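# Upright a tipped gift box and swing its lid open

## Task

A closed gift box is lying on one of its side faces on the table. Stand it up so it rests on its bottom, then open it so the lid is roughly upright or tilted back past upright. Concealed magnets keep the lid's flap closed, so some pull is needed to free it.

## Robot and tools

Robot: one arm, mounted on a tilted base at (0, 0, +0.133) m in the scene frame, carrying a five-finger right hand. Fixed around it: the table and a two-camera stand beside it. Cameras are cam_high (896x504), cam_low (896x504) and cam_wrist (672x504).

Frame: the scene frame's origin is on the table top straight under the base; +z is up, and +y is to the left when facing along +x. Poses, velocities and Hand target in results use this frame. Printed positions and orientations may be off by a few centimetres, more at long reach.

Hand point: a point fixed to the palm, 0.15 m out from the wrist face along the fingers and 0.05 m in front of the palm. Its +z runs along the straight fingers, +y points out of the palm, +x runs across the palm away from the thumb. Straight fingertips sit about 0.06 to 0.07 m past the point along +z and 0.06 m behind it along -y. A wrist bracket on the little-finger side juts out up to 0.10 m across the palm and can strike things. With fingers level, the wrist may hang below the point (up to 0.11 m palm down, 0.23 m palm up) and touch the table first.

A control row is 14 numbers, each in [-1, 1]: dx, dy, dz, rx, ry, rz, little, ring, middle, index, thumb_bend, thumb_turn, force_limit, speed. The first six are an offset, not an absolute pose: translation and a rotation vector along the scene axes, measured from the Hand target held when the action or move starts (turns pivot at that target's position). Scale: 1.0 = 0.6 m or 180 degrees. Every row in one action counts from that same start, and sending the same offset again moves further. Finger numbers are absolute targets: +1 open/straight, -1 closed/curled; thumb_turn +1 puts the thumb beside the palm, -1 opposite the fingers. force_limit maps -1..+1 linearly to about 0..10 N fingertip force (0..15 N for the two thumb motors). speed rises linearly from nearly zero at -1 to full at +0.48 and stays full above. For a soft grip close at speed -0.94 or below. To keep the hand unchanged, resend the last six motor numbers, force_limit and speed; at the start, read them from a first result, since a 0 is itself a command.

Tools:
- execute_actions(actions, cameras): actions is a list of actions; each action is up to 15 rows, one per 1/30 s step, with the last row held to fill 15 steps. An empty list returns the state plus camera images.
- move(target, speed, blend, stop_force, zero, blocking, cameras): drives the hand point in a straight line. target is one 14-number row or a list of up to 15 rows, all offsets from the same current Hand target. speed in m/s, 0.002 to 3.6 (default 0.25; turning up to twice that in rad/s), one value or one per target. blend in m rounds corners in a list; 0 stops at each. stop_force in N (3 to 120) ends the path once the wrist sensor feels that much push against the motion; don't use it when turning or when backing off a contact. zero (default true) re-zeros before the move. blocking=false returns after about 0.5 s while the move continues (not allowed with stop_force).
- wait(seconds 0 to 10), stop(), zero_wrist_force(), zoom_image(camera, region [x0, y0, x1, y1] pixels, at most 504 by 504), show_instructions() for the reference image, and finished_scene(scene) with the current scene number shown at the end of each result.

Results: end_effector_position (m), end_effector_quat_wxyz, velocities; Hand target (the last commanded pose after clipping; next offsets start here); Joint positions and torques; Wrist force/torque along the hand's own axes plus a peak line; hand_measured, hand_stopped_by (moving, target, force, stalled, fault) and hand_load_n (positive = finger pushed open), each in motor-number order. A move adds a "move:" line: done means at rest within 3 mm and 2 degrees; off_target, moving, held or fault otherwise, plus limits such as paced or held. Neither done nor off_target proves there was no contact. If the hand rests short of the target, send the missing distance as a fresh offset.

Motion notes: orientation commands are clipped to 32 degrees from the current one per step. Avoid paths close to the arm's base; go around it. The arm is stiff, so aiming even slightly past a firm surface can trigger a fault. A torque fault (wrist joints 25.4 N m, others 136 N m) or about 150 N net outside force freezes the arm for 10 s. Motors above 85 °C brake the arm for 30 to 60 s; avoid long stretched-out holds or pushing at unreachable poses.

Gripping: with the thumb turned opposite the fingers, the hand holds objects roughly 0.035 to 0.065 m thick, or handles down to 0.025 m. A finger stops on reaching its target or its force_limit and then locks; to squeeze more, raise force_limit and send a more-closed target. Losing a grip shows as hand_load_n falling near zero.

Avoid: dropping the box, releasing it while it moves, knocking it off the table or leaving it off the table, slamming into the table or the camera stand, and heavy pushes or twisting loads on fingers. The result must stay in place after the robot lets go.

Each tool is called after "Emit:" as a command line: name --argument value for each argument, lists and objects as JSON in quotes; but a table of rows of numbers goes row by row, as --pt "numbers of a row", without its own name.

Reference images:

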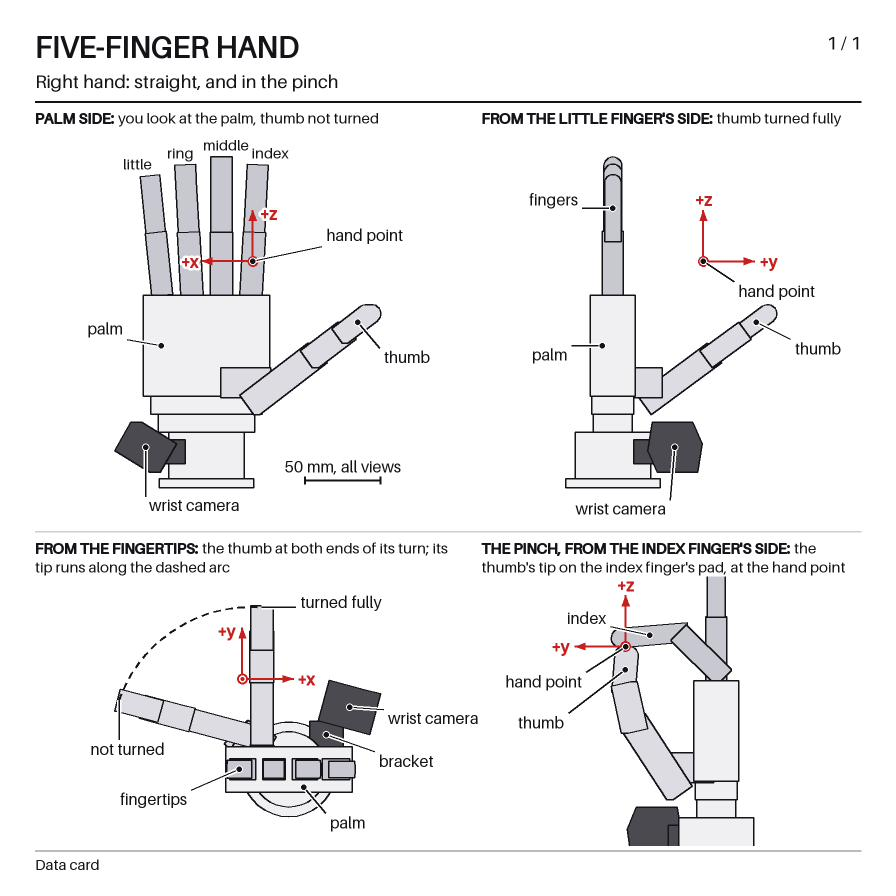

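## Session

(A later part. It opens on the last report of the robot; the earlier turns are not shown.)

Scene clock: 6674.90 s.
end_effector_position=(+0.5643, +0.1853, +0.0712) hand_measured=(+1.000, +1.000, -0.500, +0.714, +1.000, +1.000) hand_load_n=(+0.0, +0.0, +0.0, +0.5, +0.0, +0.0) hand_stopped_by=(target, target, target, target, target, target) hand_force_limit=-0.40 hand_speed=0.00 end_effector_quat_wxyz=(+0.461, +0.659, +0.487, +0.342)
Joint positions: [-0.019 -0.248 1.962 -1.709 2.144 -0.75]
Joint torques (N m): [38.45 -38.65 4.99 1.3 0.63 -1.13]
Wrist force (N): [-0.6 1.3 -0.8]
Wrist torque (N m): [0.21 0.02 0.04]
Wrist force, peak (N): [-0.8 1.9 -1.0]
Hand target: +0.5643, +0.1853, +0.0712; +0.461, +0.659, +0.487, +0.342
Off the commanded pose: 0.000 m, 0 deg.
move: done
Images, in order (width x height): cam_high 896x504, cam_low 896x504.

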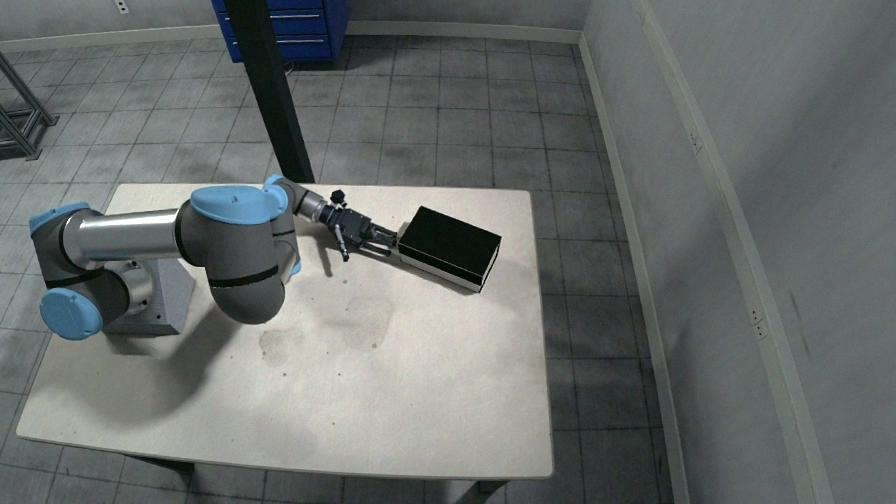

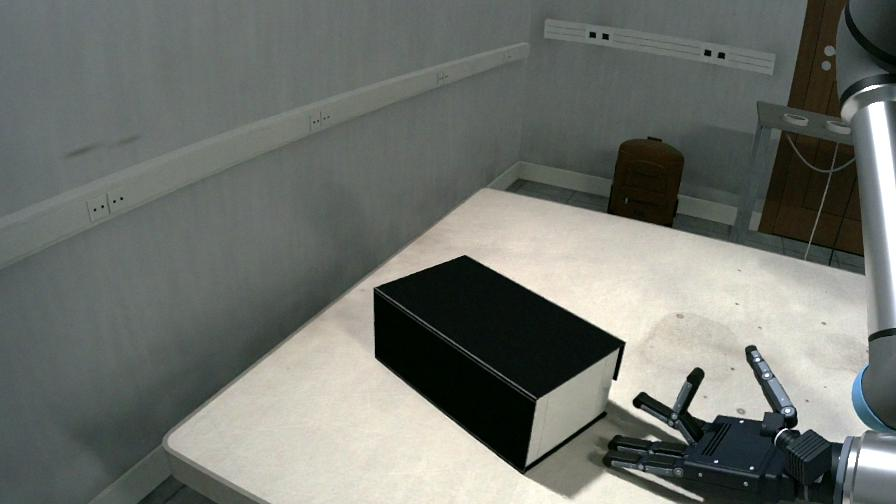

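Emit:
move --pt "0.0393 -0.0183 0 0 0 0 1 1 -0.5 0.714 1 1 -0.4 0.0" --pt "0.0529 -0.0247 0 0 0 0 1 1 -0.5 0.714 1 1 -0.4 0.0" --speed '[0.04, 0.006]' --stop_force 3 --cameras '["cam_high", "cam_low"]'

Emit:
zoom_image --camera "cam_low" --region '[560, 320, 680, 440]'

Emit:
zoom_image --camera "cam_high" --region '[370, 210, 430, 270]'

Scene clock: 6684.20 s.
end_effector_position=(+0.5961, +0.1704, +0.0712) hand_measured=(+1.000, +1.000, -0.500, +0.714, +1.000, +1.000) hand_load_n=(+0.0, +0.0, +0.0, +0.0, +0.0, +0.0) hand_stopped_by=(target, target, target, target, target, target) hand_force_limit=-0.40 hand_speed=0.00 end_effector_quat_wxyz=(+0.461, +0.659, +0.487, +0.342)
Joint positions: [-0.056 -0.285 1.924 -1.634 2.108 -0.75]
Joint torques (N m): [35.92 -29.4 5.02 -2.84 -0.87 -1.4]
Wrist force (N): [-0.7 1.0 -1.6]
Wrist torque (N m): [0.24 0.05 0.01]
Wrist force, peak (N): [-1.2 1.3 -1.6]
Hand target: +0.5960, +0.1705, +0.0712; +0.461, +0.659, +0.487, +0.342
Off the commanded pose: 0.000 m, 0 deg.
move: done
Images, in order (width x height): cam_high 896x504, cam_low 896x504.

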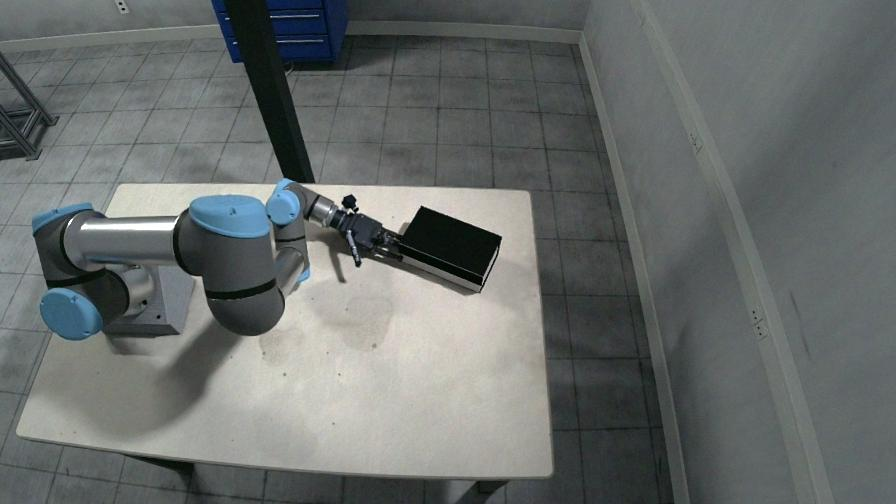

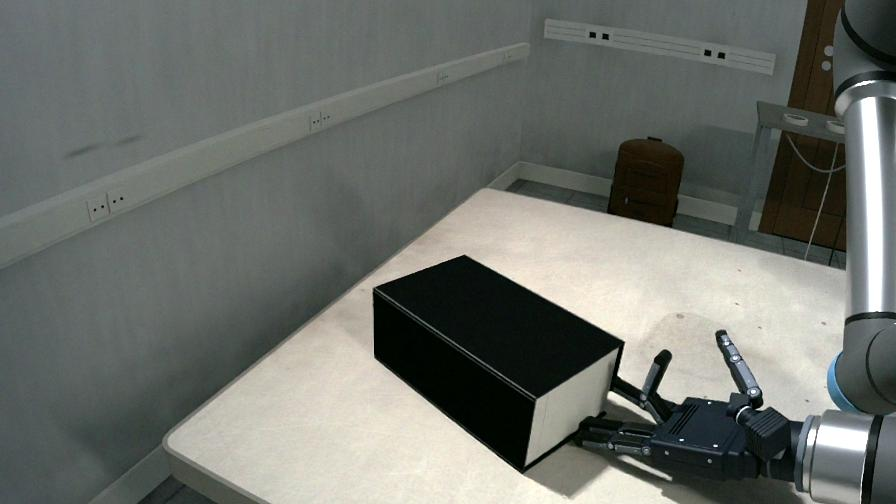

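Scaled by 4.200 from the camera's 896x504 image, which has a finer 1280x720 frame.

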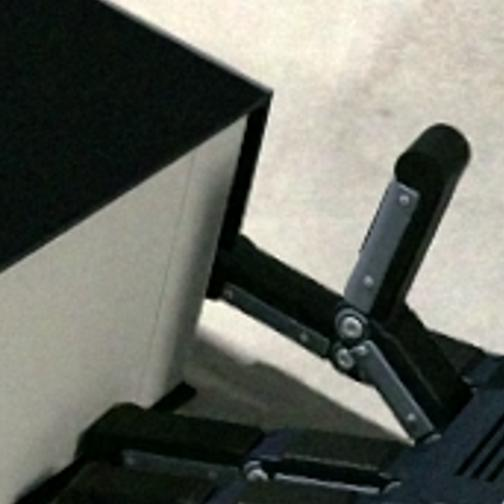

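Scaled by 8.400 from the camera's 896x504 image, which has a finer 1280x720 frame.

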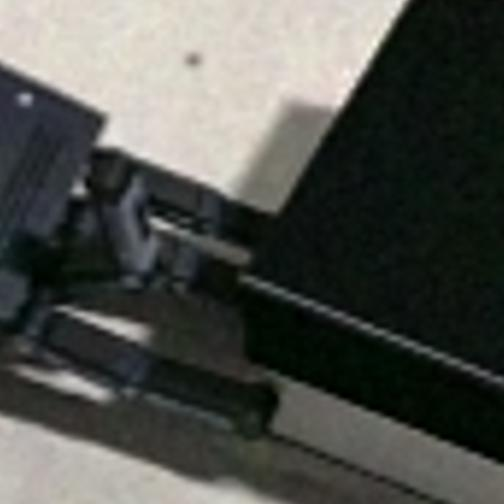

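Emit:
move --target '[0, 0, -0.008, 0, 0, 0, 1, 1, -0.5, 0.714, 1, 1, -0.4, 0.0]' --speed 0.003 --stop_force 3

Emit:
move --target '[0, 0, -0.0008, 0, 0, 0, 1, 1, -0.5, 0.45, 1, 1, 0.0, -0.85]' --speed 0.005 --cameras '["cam_high", "cam_low"]'

Emit:
zoom_image --camera "cam_low" --region '[560, 320, 680, 440]'

Scene clock: 6692.40 s.
end_effector_position=(+0.5960, +0.1705, +0.0685) hand_measured=(+1.000, +1.000, -0.500, +0.714, +1.000, +1.000) hand_load_n=(+0.0, -3.0, +0.0, +0.0, +0.0, +0.0) hand_stopped_by=(target, target, target, target, target, target) hand_force_limit=-0.40 hand_speed=0.00 end_effector_quat_wxyz=(+0.461, +0.659, +0.487, +0.342)
Joint positions: [-0.061 -0.28 1.922 -1.638 2.103 -0.75]
Joint torques (N m): [38.09 -38.05 5.57 1.41 0.88 -1.29]
Wrist force (N): [-0.8 3.3 -2.9]
Wrist torque (N m): [0.17 0.12 0.10]
Wrist force, peak (N): [-1.1 3.7 -4.5]
Hand target: +0.5960, +0.1705, +0.0685; +0.461, +0.659, +0.487, +0.342 (not the last commanded pose)
Off the commanded pose: 0.002 m, 0 deg.
move: contact

Scene clock: 6693.30 s.
end_effector_position=(+0.5960, +0.1705, +0.0680) hand_measured=(+1.000, +1.000, -0.500, +0.450, +1.000, +1.000) hand_load_n=(+0.0, -6.0, +0.0, +0.0, +0.0, +0.0) hand_stopped_by=(target, target, target, target, target, target) hand_force_limit=0.00 hand_speed=-0.85 end_effector_quat_wxyz=(+0.461, +0.659, +0.487, +0.342)
Joint positions: [-0.062 -0.279 1.922 -1.638 2.102 -0.75]
Joint torques (N m): [23.61 -21.06 -5.23 -2.41 -1.67 -1.3]
Wrist force (N): [-1.2 5.1 -5.1]
Wrist torque (N m): [0.17 0.16 0.14]
Wrist force, peak (N): [-1.5 5.4 -5.1]
Hand target: +0.5960, +0.1705, +0.0680; +0.461, +0.659, +0.487, +0.342
Off the commanded pose: 0.000 m, 0 deg.
move: done
Images, in order (width x height): cam_high 896x504, cam_low 896x504.

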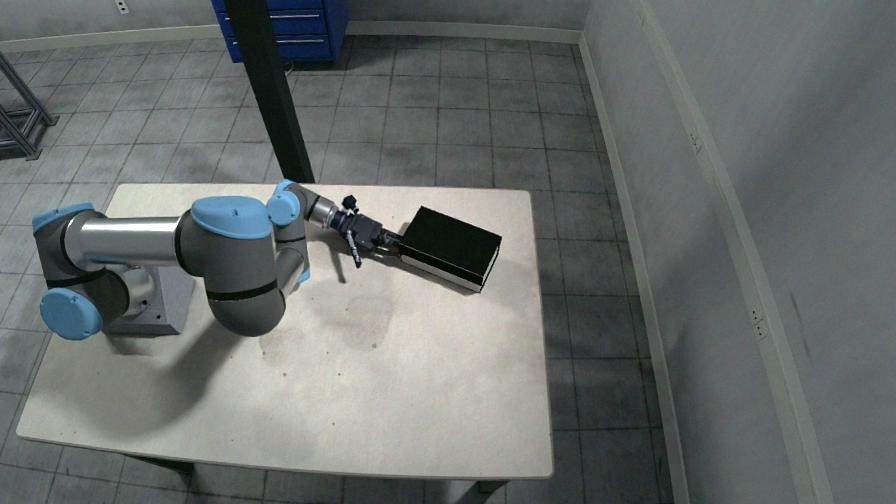

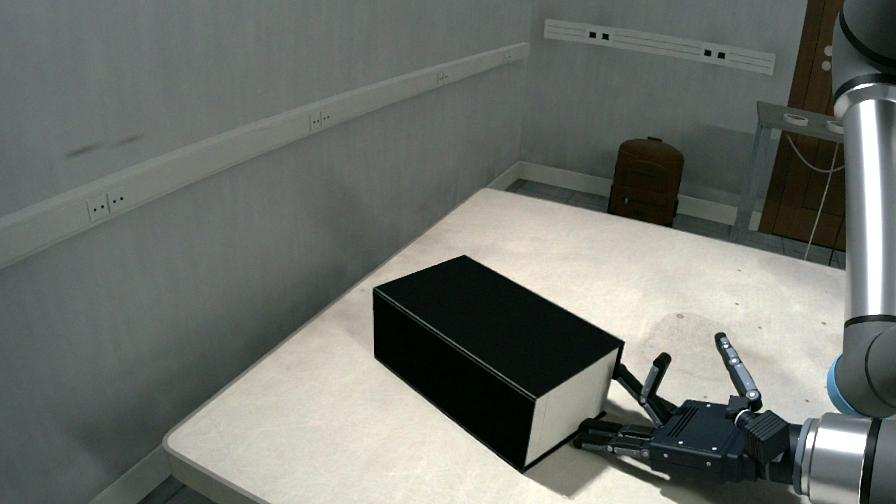

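Scaled by 4.200 from the camera's 896x504 image, which has a finer 1280x720 frame.

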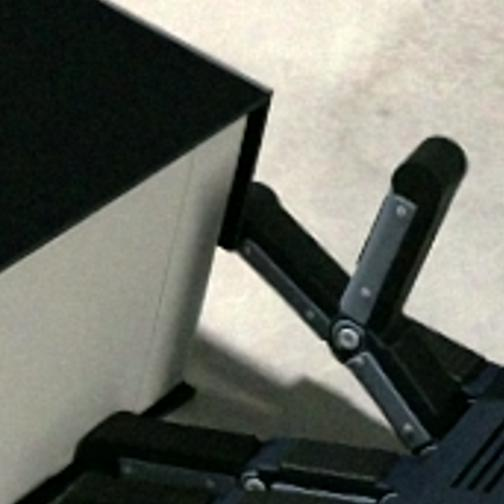

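Emit:
move --pt "0 0 0.004 0 0 0 1 1 -0.5 0.714 1 1 -0.4 0.0" --pt "0.0018 0.0040 0.004 0 0 0 1 1 -0.5 0.714 1 1 -0.4 0.0" --speed '[0.01, 0.01]'

Emit:
move --target '[0, 0, -0.008, 0, 0, 0, 1, 1, -0.5, 0.714, 1, 1, -0.4, 0.0]' --speed 0.003 --stop_force 3

Emit:
move --target '[0, 0, -0.0008, 0, 0, 0, 1, 1, -0.5, 0.45, 1, 1, 0.0, -0.85]' --speed 0.005 --cameras '["cam_high", "cam_low"]'

Emit:
zoom_image --camera "cam_low" --region '[560, 320, 680, 440]'

Scene clock: 6701.57 s.
end_effector_position=(+0.5971, +0.1729, +0.0704) hand_measured=(+1.000, +1.000, -0.500, +0.714, +1.000, +1.000) hand_load_n=(+0.0, +0.0, +0.0, +0.0, +0.0, +0.0) hand_stopped_by=(target, target, target, target, target, target) hand_force_limit=-0.40 hand_speed=0.00 end_effector_quat_wxyz=(+0.461, +0.659, +0.487, +0.342)
Joint positions: [-0.053 -0.279 1.916 -1.632 2.111 -0.75]
Joint torques (N m): [35.16 -28.06 1.72 0.75 -0.3 0.6]
Wrist force (N): [-1.1 1.0 -1.4]
Wrist torque (N m): [0.24 0.07 -0.01]
Wrist force, peak (N): [-1.7 5.1 -5.5]
Hand target: +0.5971, +0.1729, +0.0704; +0.461, +0.659, +0.487, +0.342
Off the commanded pose: 0.000 m, 0 deg.
move: done

Scene clock: 6703.17 s.
end_effector_position=(+0.5971, +0.1729, +0.0685) hand_measured=(+1.000, +1.000, -0.500, +0.714, +1.000, +1.000) hand_load_n=(+0.0, -3.0, +0.0, +0.0, +0.0, +0.0) hand_stopped_by=(target, target, target, target, target, target) hand_force_limit=-0.40 hand_speed=0.00 end_effector_quat_wxyz=(+0.461, +0.659, +0.487, +0.342)
Joint positions: [-0.057 -0.276 1.915 -1.634 2.107 -0.75]
Joint torques (N m): [38.9 -39.16 6.09 1.49 0.87 0.02]
Wrist force (N): [-0.9 3.0 -3.8]
Wrist torque (N m): [0.19 0.18 0.07]
Wrist force, peak (N): [-1.1 3.8 -4.5]
Hand target: +0.5971, +0.1729, +0.0685; +0.461, +0.659, +0.487, +0.342 (not the last commanded pose)
Off the commanded pose: 0.003 m, 0 deg.
move: contact

Scene clock: 6704.07 s.
end_effector_position=(+0.5971, +0.1729, +0.0680) hand_measured=(+1.000, +1.000, -0.500, +0.450, +1.000, +1.000) hand_load_n=(+0.0, -5.5, +0.0, +0.5, +0.0, +0.0) hand_stopped_by=(target, target, target, target, target, target) hand_force_limit=0.00 hand_speed=-0.85 end_effector_quat_wxyz=(+0.461, +0.659, +0.487, +0.342)
Joint positions: [-0.058 -0.275 1.915 -1.635 2.106 -0.75]
Joint torques (N m): [23.32 -22.28 -5.41 -2.34 -1.52 -0.31]
Wrist force (N): [-0.9 4.8 -5.6]
Wrist torque (N m): [0.25 0.27 0.17]
Wrist force, peak (N): [-0.9 4.8 -5.6]
Hand target: +0.5971, +0.1729, +0.0680; +0.461, +0.659, +0.487, +0.342
Off the commanded pose: 0.000 m, 0 deg.
move: done
Images, in order (width x height): cam_high 896x504, cam_low 896x504.

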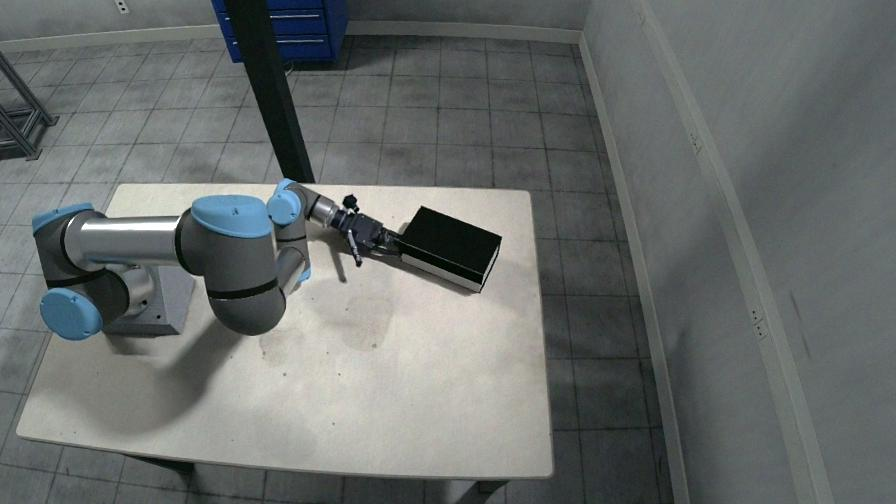

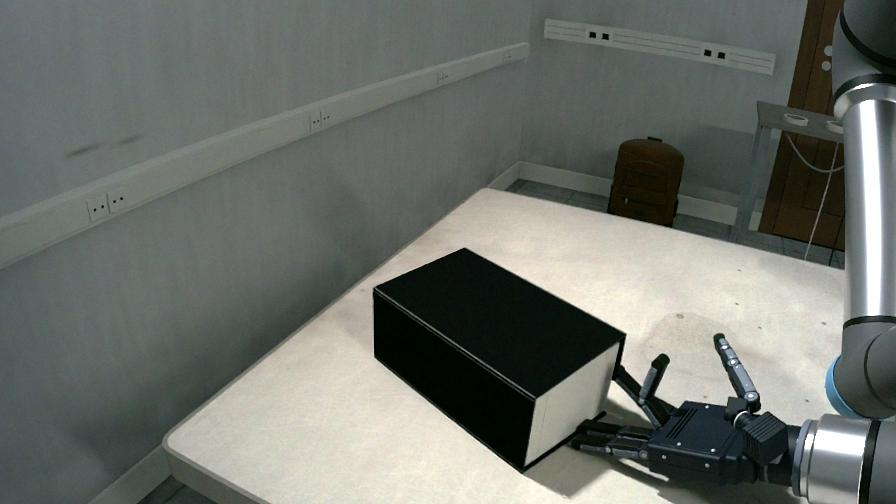

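Scaled by 4.200 from the camera's 896x504 image, which has a finer 1280x720 frame.

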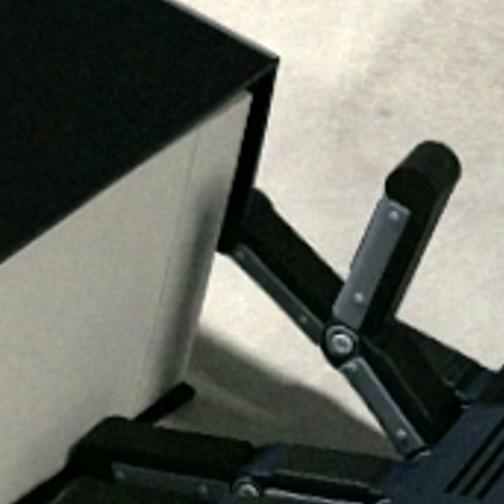

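Emit:
move --pt "0 0 0.08 0 0 0 1 1 -0.5 0.45 1 1 0.0 -0.85" --pt "0.0018 0.0038 0.1 0 0 0 1 1 -0.5 0.45 1 1 0.0 -0.85" --speed 0.03 --blend '[0.01, 0]' --cameras '["cam_high", "cam_low"]'

Emit:
zoom_image --camera "cam_low" --region '[540, 270, 680, 410]'

Emit:
zoom_image --camera "cam_high" --region '[370, 200, 430, 260]'

Scene clock: 6721.27 s.
end_effector_position=(+0.5982, +0.1751, +0.1281) hand_measured=(+1.000, +1.000, -0.500, +0.450, +1.000, +1.000) hand_load_n=(+0.0, +0.0, +0.0, +0.0, +0.0, +0.0) hand_stopped_by=(target, target, target, target, target, target) hand_force_limit=0.00 hand_speed=-0.85 end_effector_quat_wxyz=(+0.461, +0.659, +0.487, +0.342) end_effector_velocity=(+0.001, +0.000, -0.002) end_effector_angular_velocity=(+0.000, -0.002, +0.000)
Joint positions: [0.057 -0.376 1.926 -1.545 2.221 -0.749]
Joint velocities: [-0.004 0.003 -0.001 -0.003 -0.006 0]
Joint torques (N m): [24.82 -22.22 -0.51 -3.11 -3.09 1.51]
Wrist force (N): [-0.6 1.1 -1.2]
Wrist torque (N m): [0.24 0.04 -0.01]
Wrist force, peak (N): [-0.7 5.1 -5.6]
Hand target: +0.5982, +0.1752, +0.1280; +0.461, +0.659, +0.487, +0.342
Off the commanded pose: 0.000 m, 0 deg.
move: done; blend cut to 0.0061 m at target 1
Images, in order (width x height): cam_high 896x504, cam_low 896x504.

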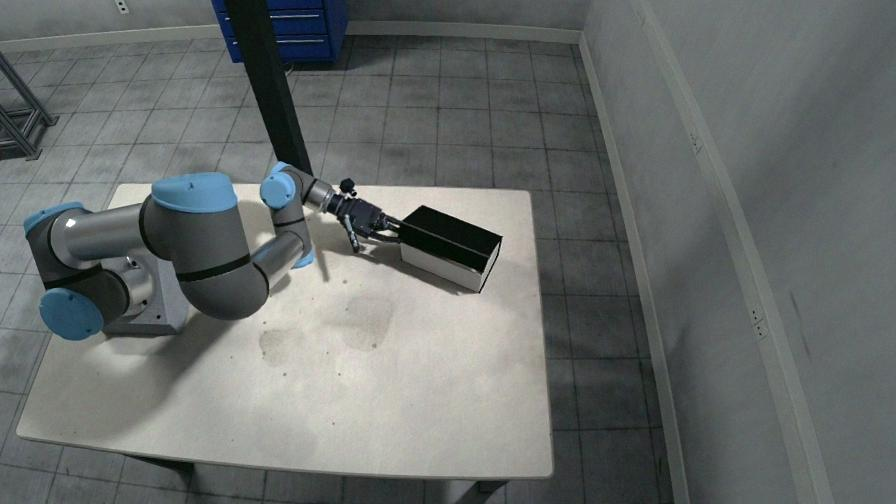

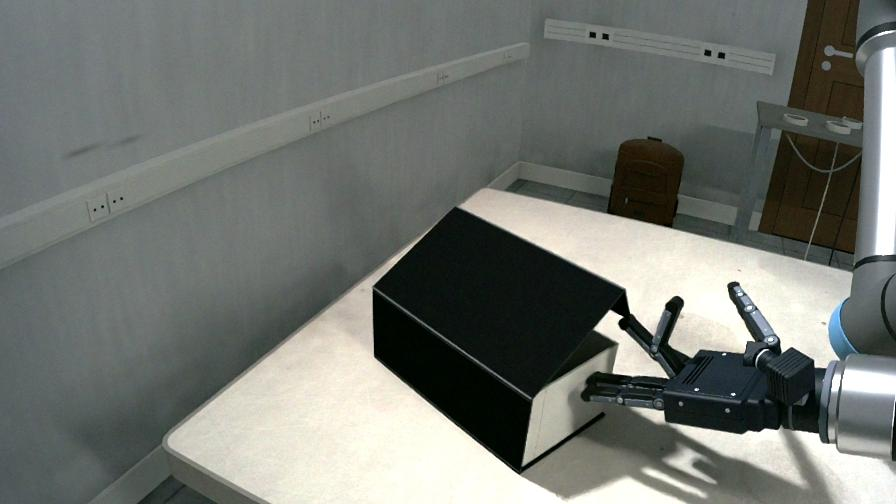

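Scaled by 3.600 from the camera's 896x504 image, which has a finer 1280x720 frame.

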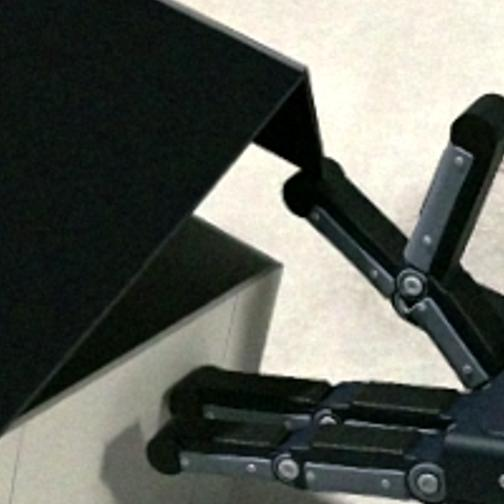

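Scaled by 8.400 from the camera's 896x504 image, which has a finer 1280x720 frame.

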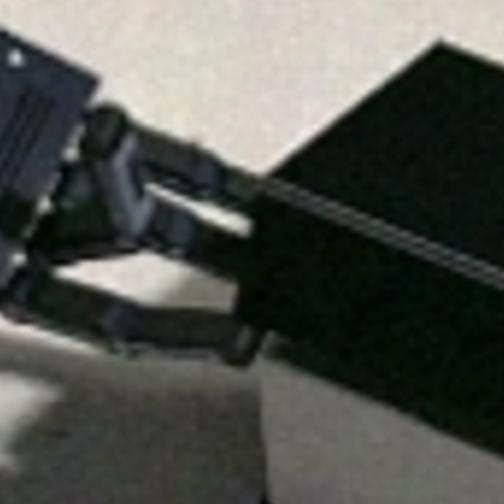

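Emit:
move --pt "0.0018 0.0038 0.0183 0 0 0 1 1 -0.5 0.45 1 1 0.0 -0.85" --pt "0.0046 0.0098 0.042 0 0 0 1 1 -0.5 0.45 1 1 0.0 -0.85" --speed 0.03 --blend '[0.005, 0]' --cameras '["cam_high", "cam_low"]'

Emit:
zoom_image --camera "cam_low" --region '[540, 250, 680, 390]'

Emit:
zoom_image --camera "cam_high" --region '[370, 190, 430, 250]'

Scene clock: 6730.13 s.
end_effector_position=(+0.6010, +0.1810, +0.1533) hand_measured=(+1.000, +1.000, -0.500, +0.450, +1.000, +1.000) hand_load_n=(+0.0, +0.0, +0.0, +0.5, +0.0, +0.0) hand_stopped_by=(target, target, target, target, target, target) hand_force_limit=0.00 hand_speed=-0.85 end_effector_quat_wxyz=(+0.461, +0.659, +0.487, +0.342)
Joint positions: [0.109 -0.407 1.908 -1.496 2.273 -0.749]
Joint torques (N m): [25.75 -23.9 1.94 -3.09 -3.2 1.47]
Wrist force (N): [-0.5 0.8 -0.7]
Wrist torque (N m): [0.18 0.03 -0.08]
Wrist force, peak (N): [-0.9 1.3 -1.3]
Hand target: +0.6009, +0.1810, +0.1532; +0.461, +0.659, +0.487, +0.342
Off the commanded pose: 0.000 m, 0 deg.
move: done
Images, in order (width x height): cam_high 896x504, cam_low 896x504.

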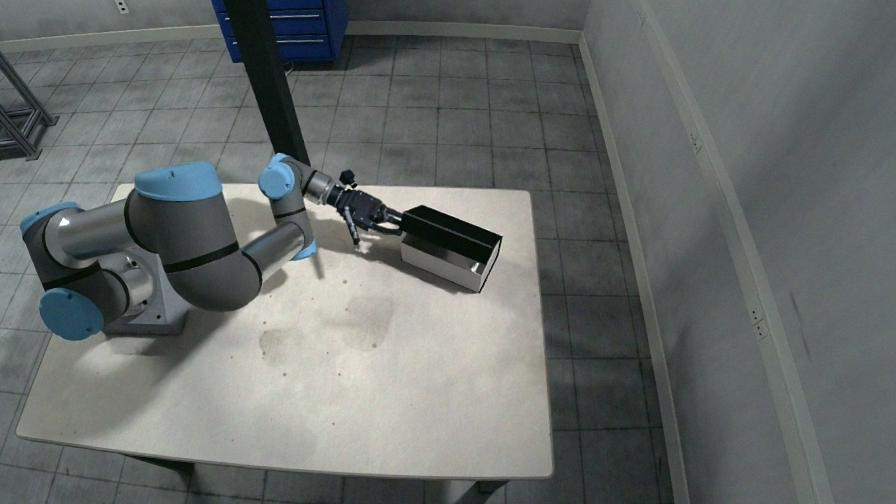

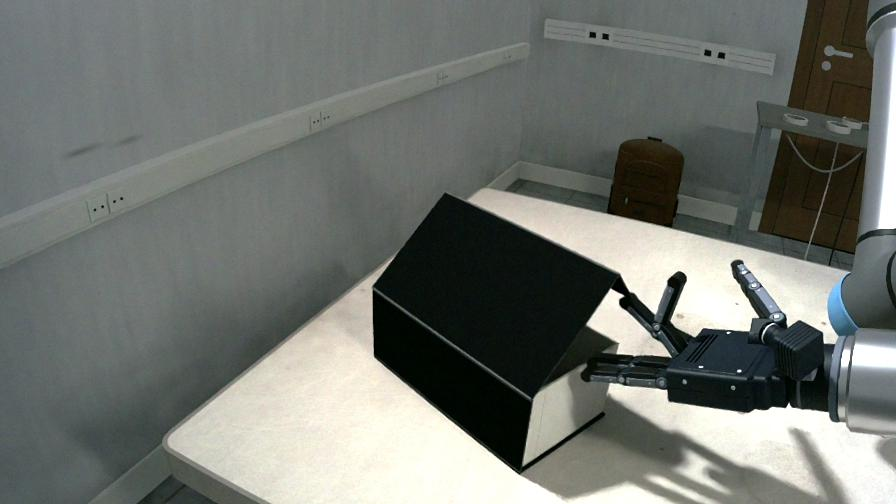

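Scaled by 3.600 from the camera's 896x504 image, which has a finer 1280x720 frame.

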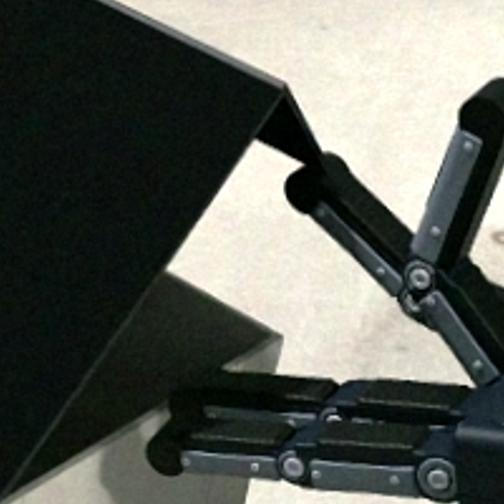

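Scaled by 8.400 from the camera's 896x504 image, which has a finer 1280x720 frame.

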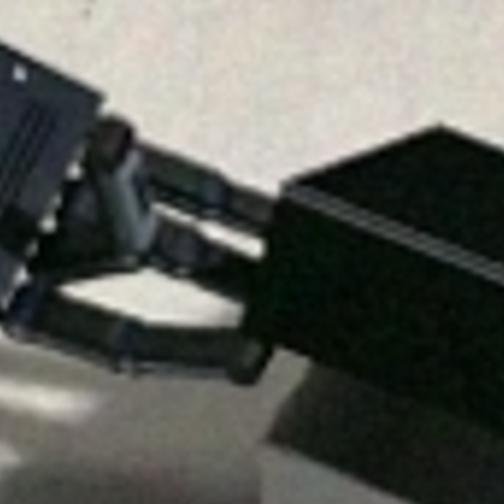

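Emit:
move --target '[0.0618, -0.0252, 0.01, 0, 0, 0, 1, 1, -0.5, 0.45, 1, 1, 0.0, -0.85]' --speed 0.03 --stop_force 6 --cameras '["cam_high", "cam_low"]'

Emit:
zoom_image --camera "cam_low" --region '[520, 230, 680, 390]'

Emit:
zoom_image --camera "cam_high" --region '[370, 190, 430, 250]'

Scene clock: 6741.20 s.
end_effector_position=(+0.6380, +0.1659, +0.1592) hand_measured=(+1.000, +1.000, -0.500, +0.450, +1.000, +1.000) hand_load_n=(+0.0, +0.0, +0.0, +0.0, +0.0, +0.0) hand_stopped_by=(target, target, target, target, target, target) hand_force_limit=0.00 hand_speed=-0.85 end_effector_quat_wxyz=(+0.461, +0.659, +0.487, +0.342)
Joint positions: [0.076 -0.439 1.849 -1.406 2.239 -0.749]
Joint torques (N m): [39.89 -24.47 1.7 -3.44 0.39 0.35]
Wrist force (N): [-0.6 1.2 -1.0]
Wrist torque (N m): [0.24 0.03 -0.06]
Wrist force, peak (N): [-0.9 1.1 -1.3]
Hand target: +0.6380, +0.1659, +0.1592; +0.461, +0.659, +0.487, +0.342
Off the commanded pose: 0.000 m, 0 deg.
move: done
Images, in order (width x height): cam_high 896x504, cam_low 896x504.

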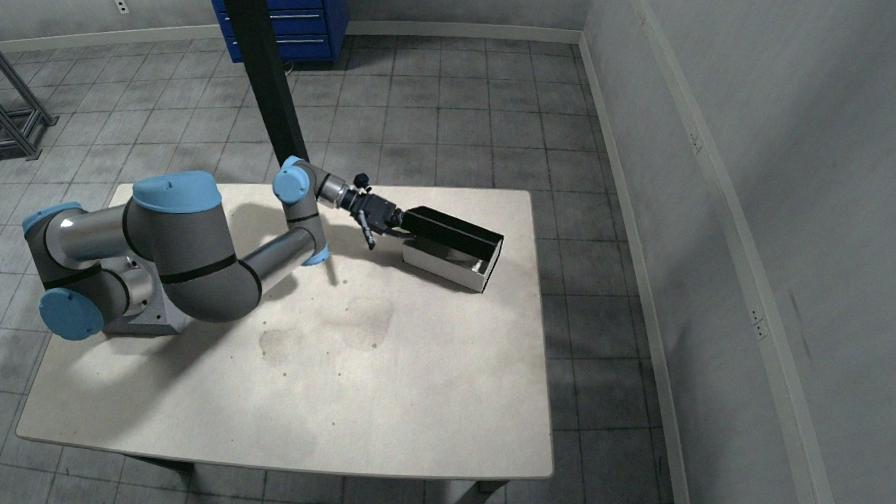

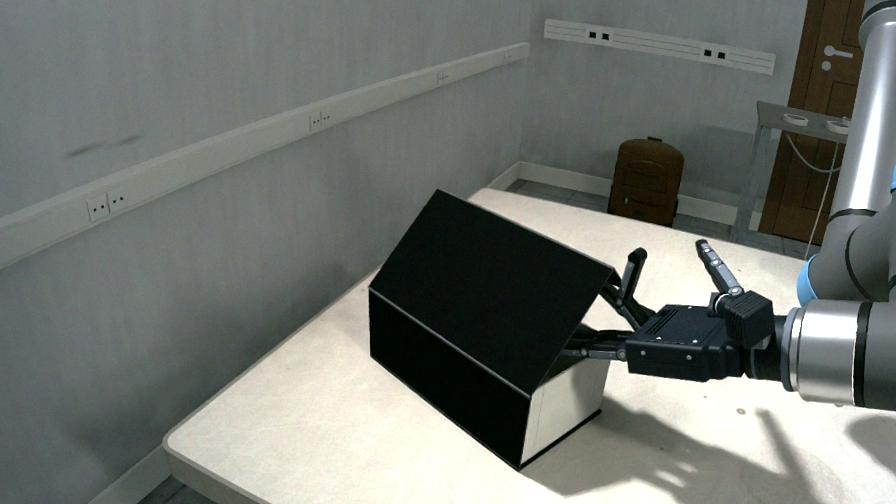

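Scaled by 3.150 from the camera's 896x504 image, which has a finer 1280x720 frame.

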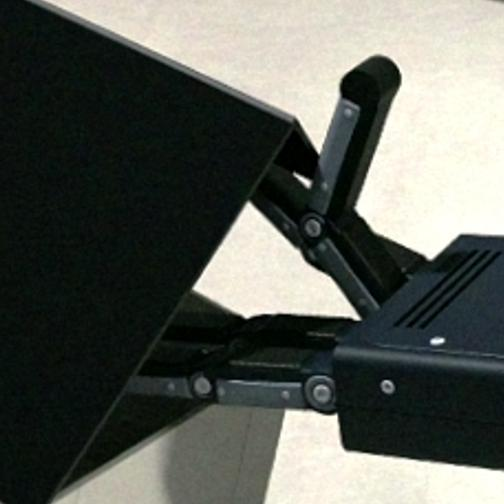

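Scaled by 8.400 from the camera's 896x504 image, which has a finer 1280x720 frame.

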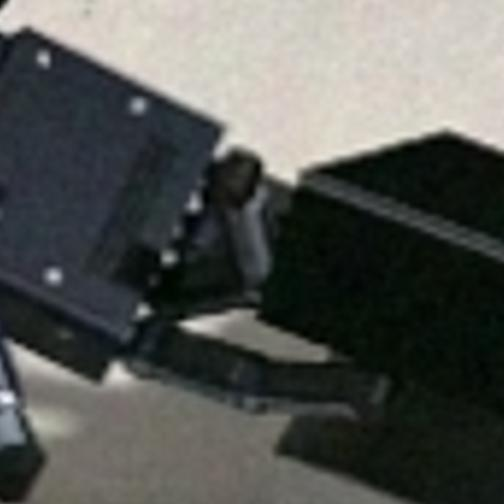

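Emit:
move --pt "0.0049 0.0106 0.024 0 0 0 1 1 -0.5 0.45 1 1 0.0 -0.85" --pt "0.0099 0.0211 0.04 0 0 0 1 1 -0.5 0.45 1 1 0.0 -0.85" --pt "0.012 0.0257 0.0467 0 0 0 1 1 -0.5 0.45 1 1 0.0 -0.85" --speed 0.02 --blend '[0.004, 0.002, 0]' --cameras '["cam_high", "cam_low"]'

Emit:
zoom_image --camera "cam_low" --region '[480, 190, 680, 390]'

Emit:
zoom_image --camera "cam_high" --region '[370, 180, 430, 240]'

Scene clock: 6771.43 s.
end_effector_position=(+0.6452, +0.1814, +0.1873) hand_measured=(+1.000, +1.000, -0.500, +0.450, +1.000, +1.000) hand_load_n=(+0.0, +0.0, +0.0, +0.5, +0.0, +0.0) hand_stopped_by=(target, target, target, target, target, target) hand_force_limit=0.00 hand_speed=-0.85 end_effector_quat_wxyz=(+0.461, +0.659, +0.487, +0.342)
Joint positions: [0.138 -0.448 1.796 -1.342 2.301 -0.749]
Joint torques (N m): [27.54 -34.76 1.42 -2.73 -2.97 1.43]
Wrist force (N): [-0.6 0.5 -1.2]
Wrist torque (N m): [0.17 0.05 -0.10]
Wrist force, peak (N): [-0.4 1.6 -0.9]
Hand target: +0.6452, +0.1813, +0.1872; +0.461, +0.659, +0.487, +0.342
Off the commanded pose: 0.000 m, 0 deg.
move: done
Images, in order (width x height): cam_high 896x504, cam_low 896x504.

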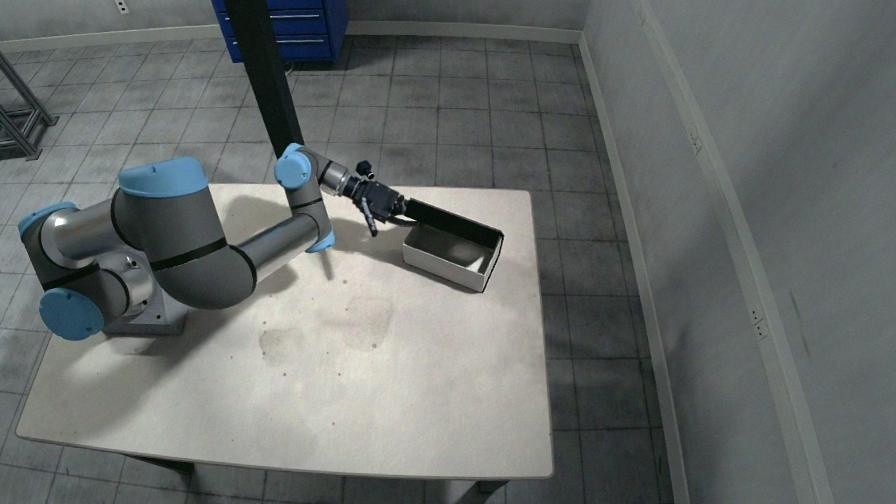

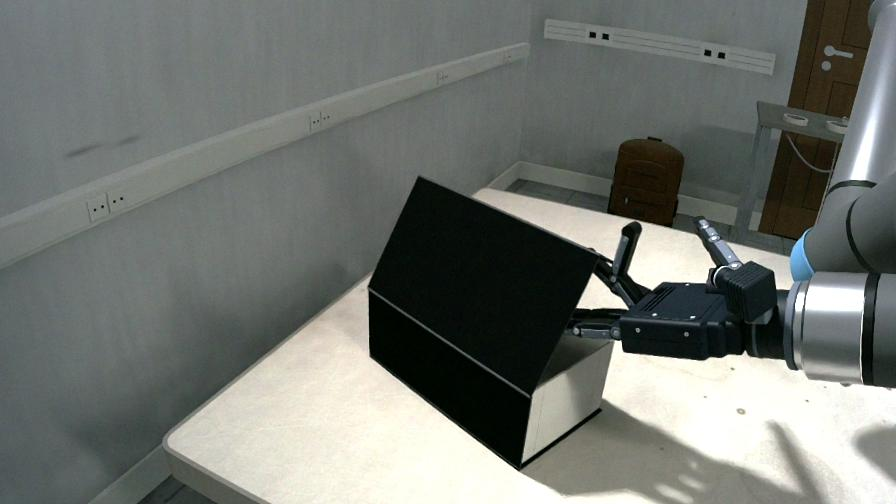

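Scaled by 2.520 from the camera's 896x504 image, which has a finer 1280x720 frame.

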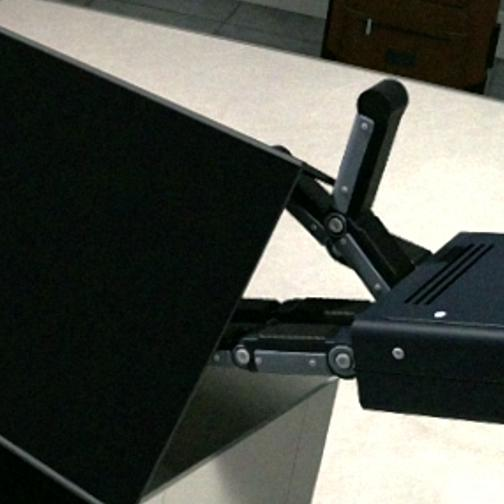

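Scaled by 8.400 from the camera's 896x504 image, which has a finer 1280x720 frame.

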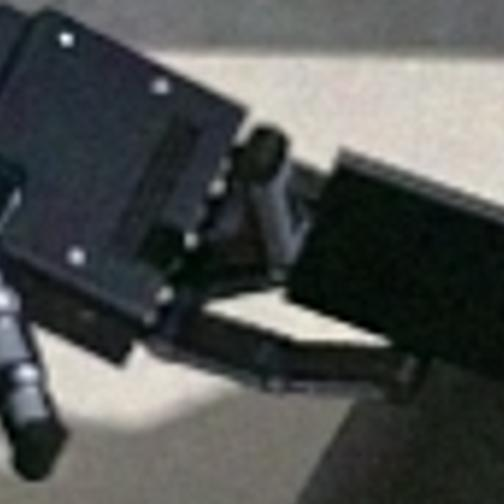

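Emit:
move --pt "0.0197 0.0423 0.0067 0 0 0 1 1 -0.5 0.45 1 1 0.0 -0.85" --pt "0.0303 0.065 0.0067 0 0 0 1 1 -0.5 0.45 1 1 0.0 -0.85" --speed 0.02 --blend '[0.005, 0]' --cameras '["cam_high", "cam_low"]'

Emit:
zoom_image --camera "cam_low" --region '[360, 150, 680, 470]'

Emit:
zoom_image --camera "cam_high" --region '[370, 150, 510, 300]'

Scene clock: 6778.50 s.
end_effector_position=(+0.6634, +0.2205, +0.1912) hand_measured=(+1.000, +1.000, -0.500, +0.450, +1.000, +1.000) hand_load_n=(+0.0, +0.0, -0.5, +0.0, +0.0, +0.0) hand_stopped_by=(target, target, target, target, target, target) hand_force_limit=0.00 hand_speed=-0.85 end_effector_quat_wxyz=(+0.461, +0.659, +0.487, +0.342)
Joint positions: [0.184 -0.37 1.665 -1.289 2.348 -0.749]
Joint torques (N m): [29.49 -44.45 -1.03 -1.34 -1.48 1.51]
Wrist force (N): [-1.1 1.1 -1.0]
Wrist torque (N m): [0.23 0.01 -0.11]
Wrist force, peak (N): [-1.3 1.0 -1.1]
Hand target: +0.6634, +0.2203, +0.1912; +0.461, +0.659, +0.487, +0.342
Off the commanded pose: 0.000 m, 0 deg.
move: done
Images, in order (width x height): cam_high 896x504, cam_low 896x504.

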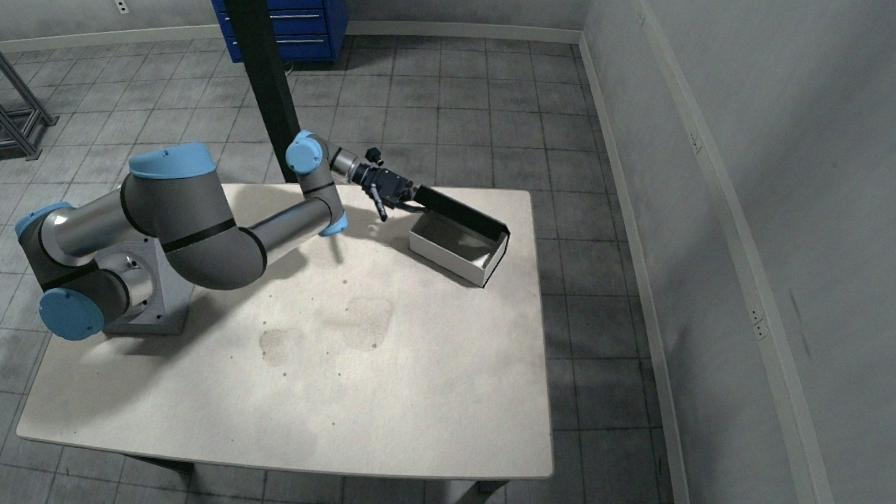

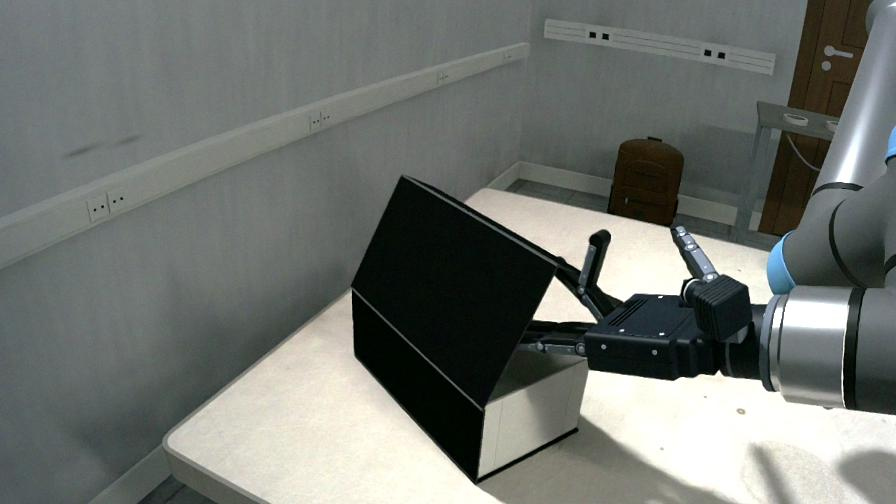

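Scaled by 1.575 from the camera's 896x504 image, which has a finer 1280x720 frame.

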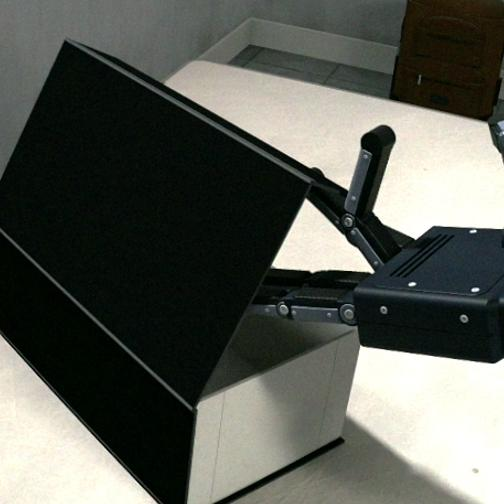

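Scaled by 3.360 from the camera's 896x504 image, which has a finer 1280x720 frame.

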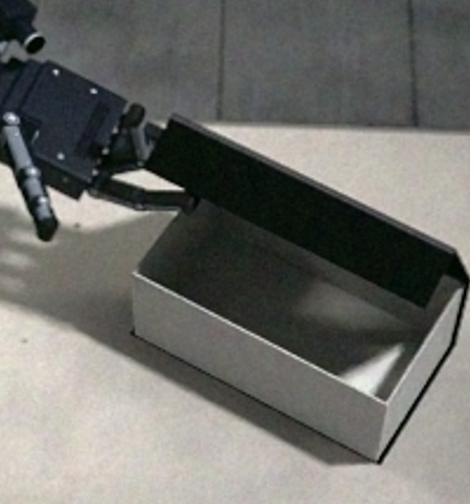

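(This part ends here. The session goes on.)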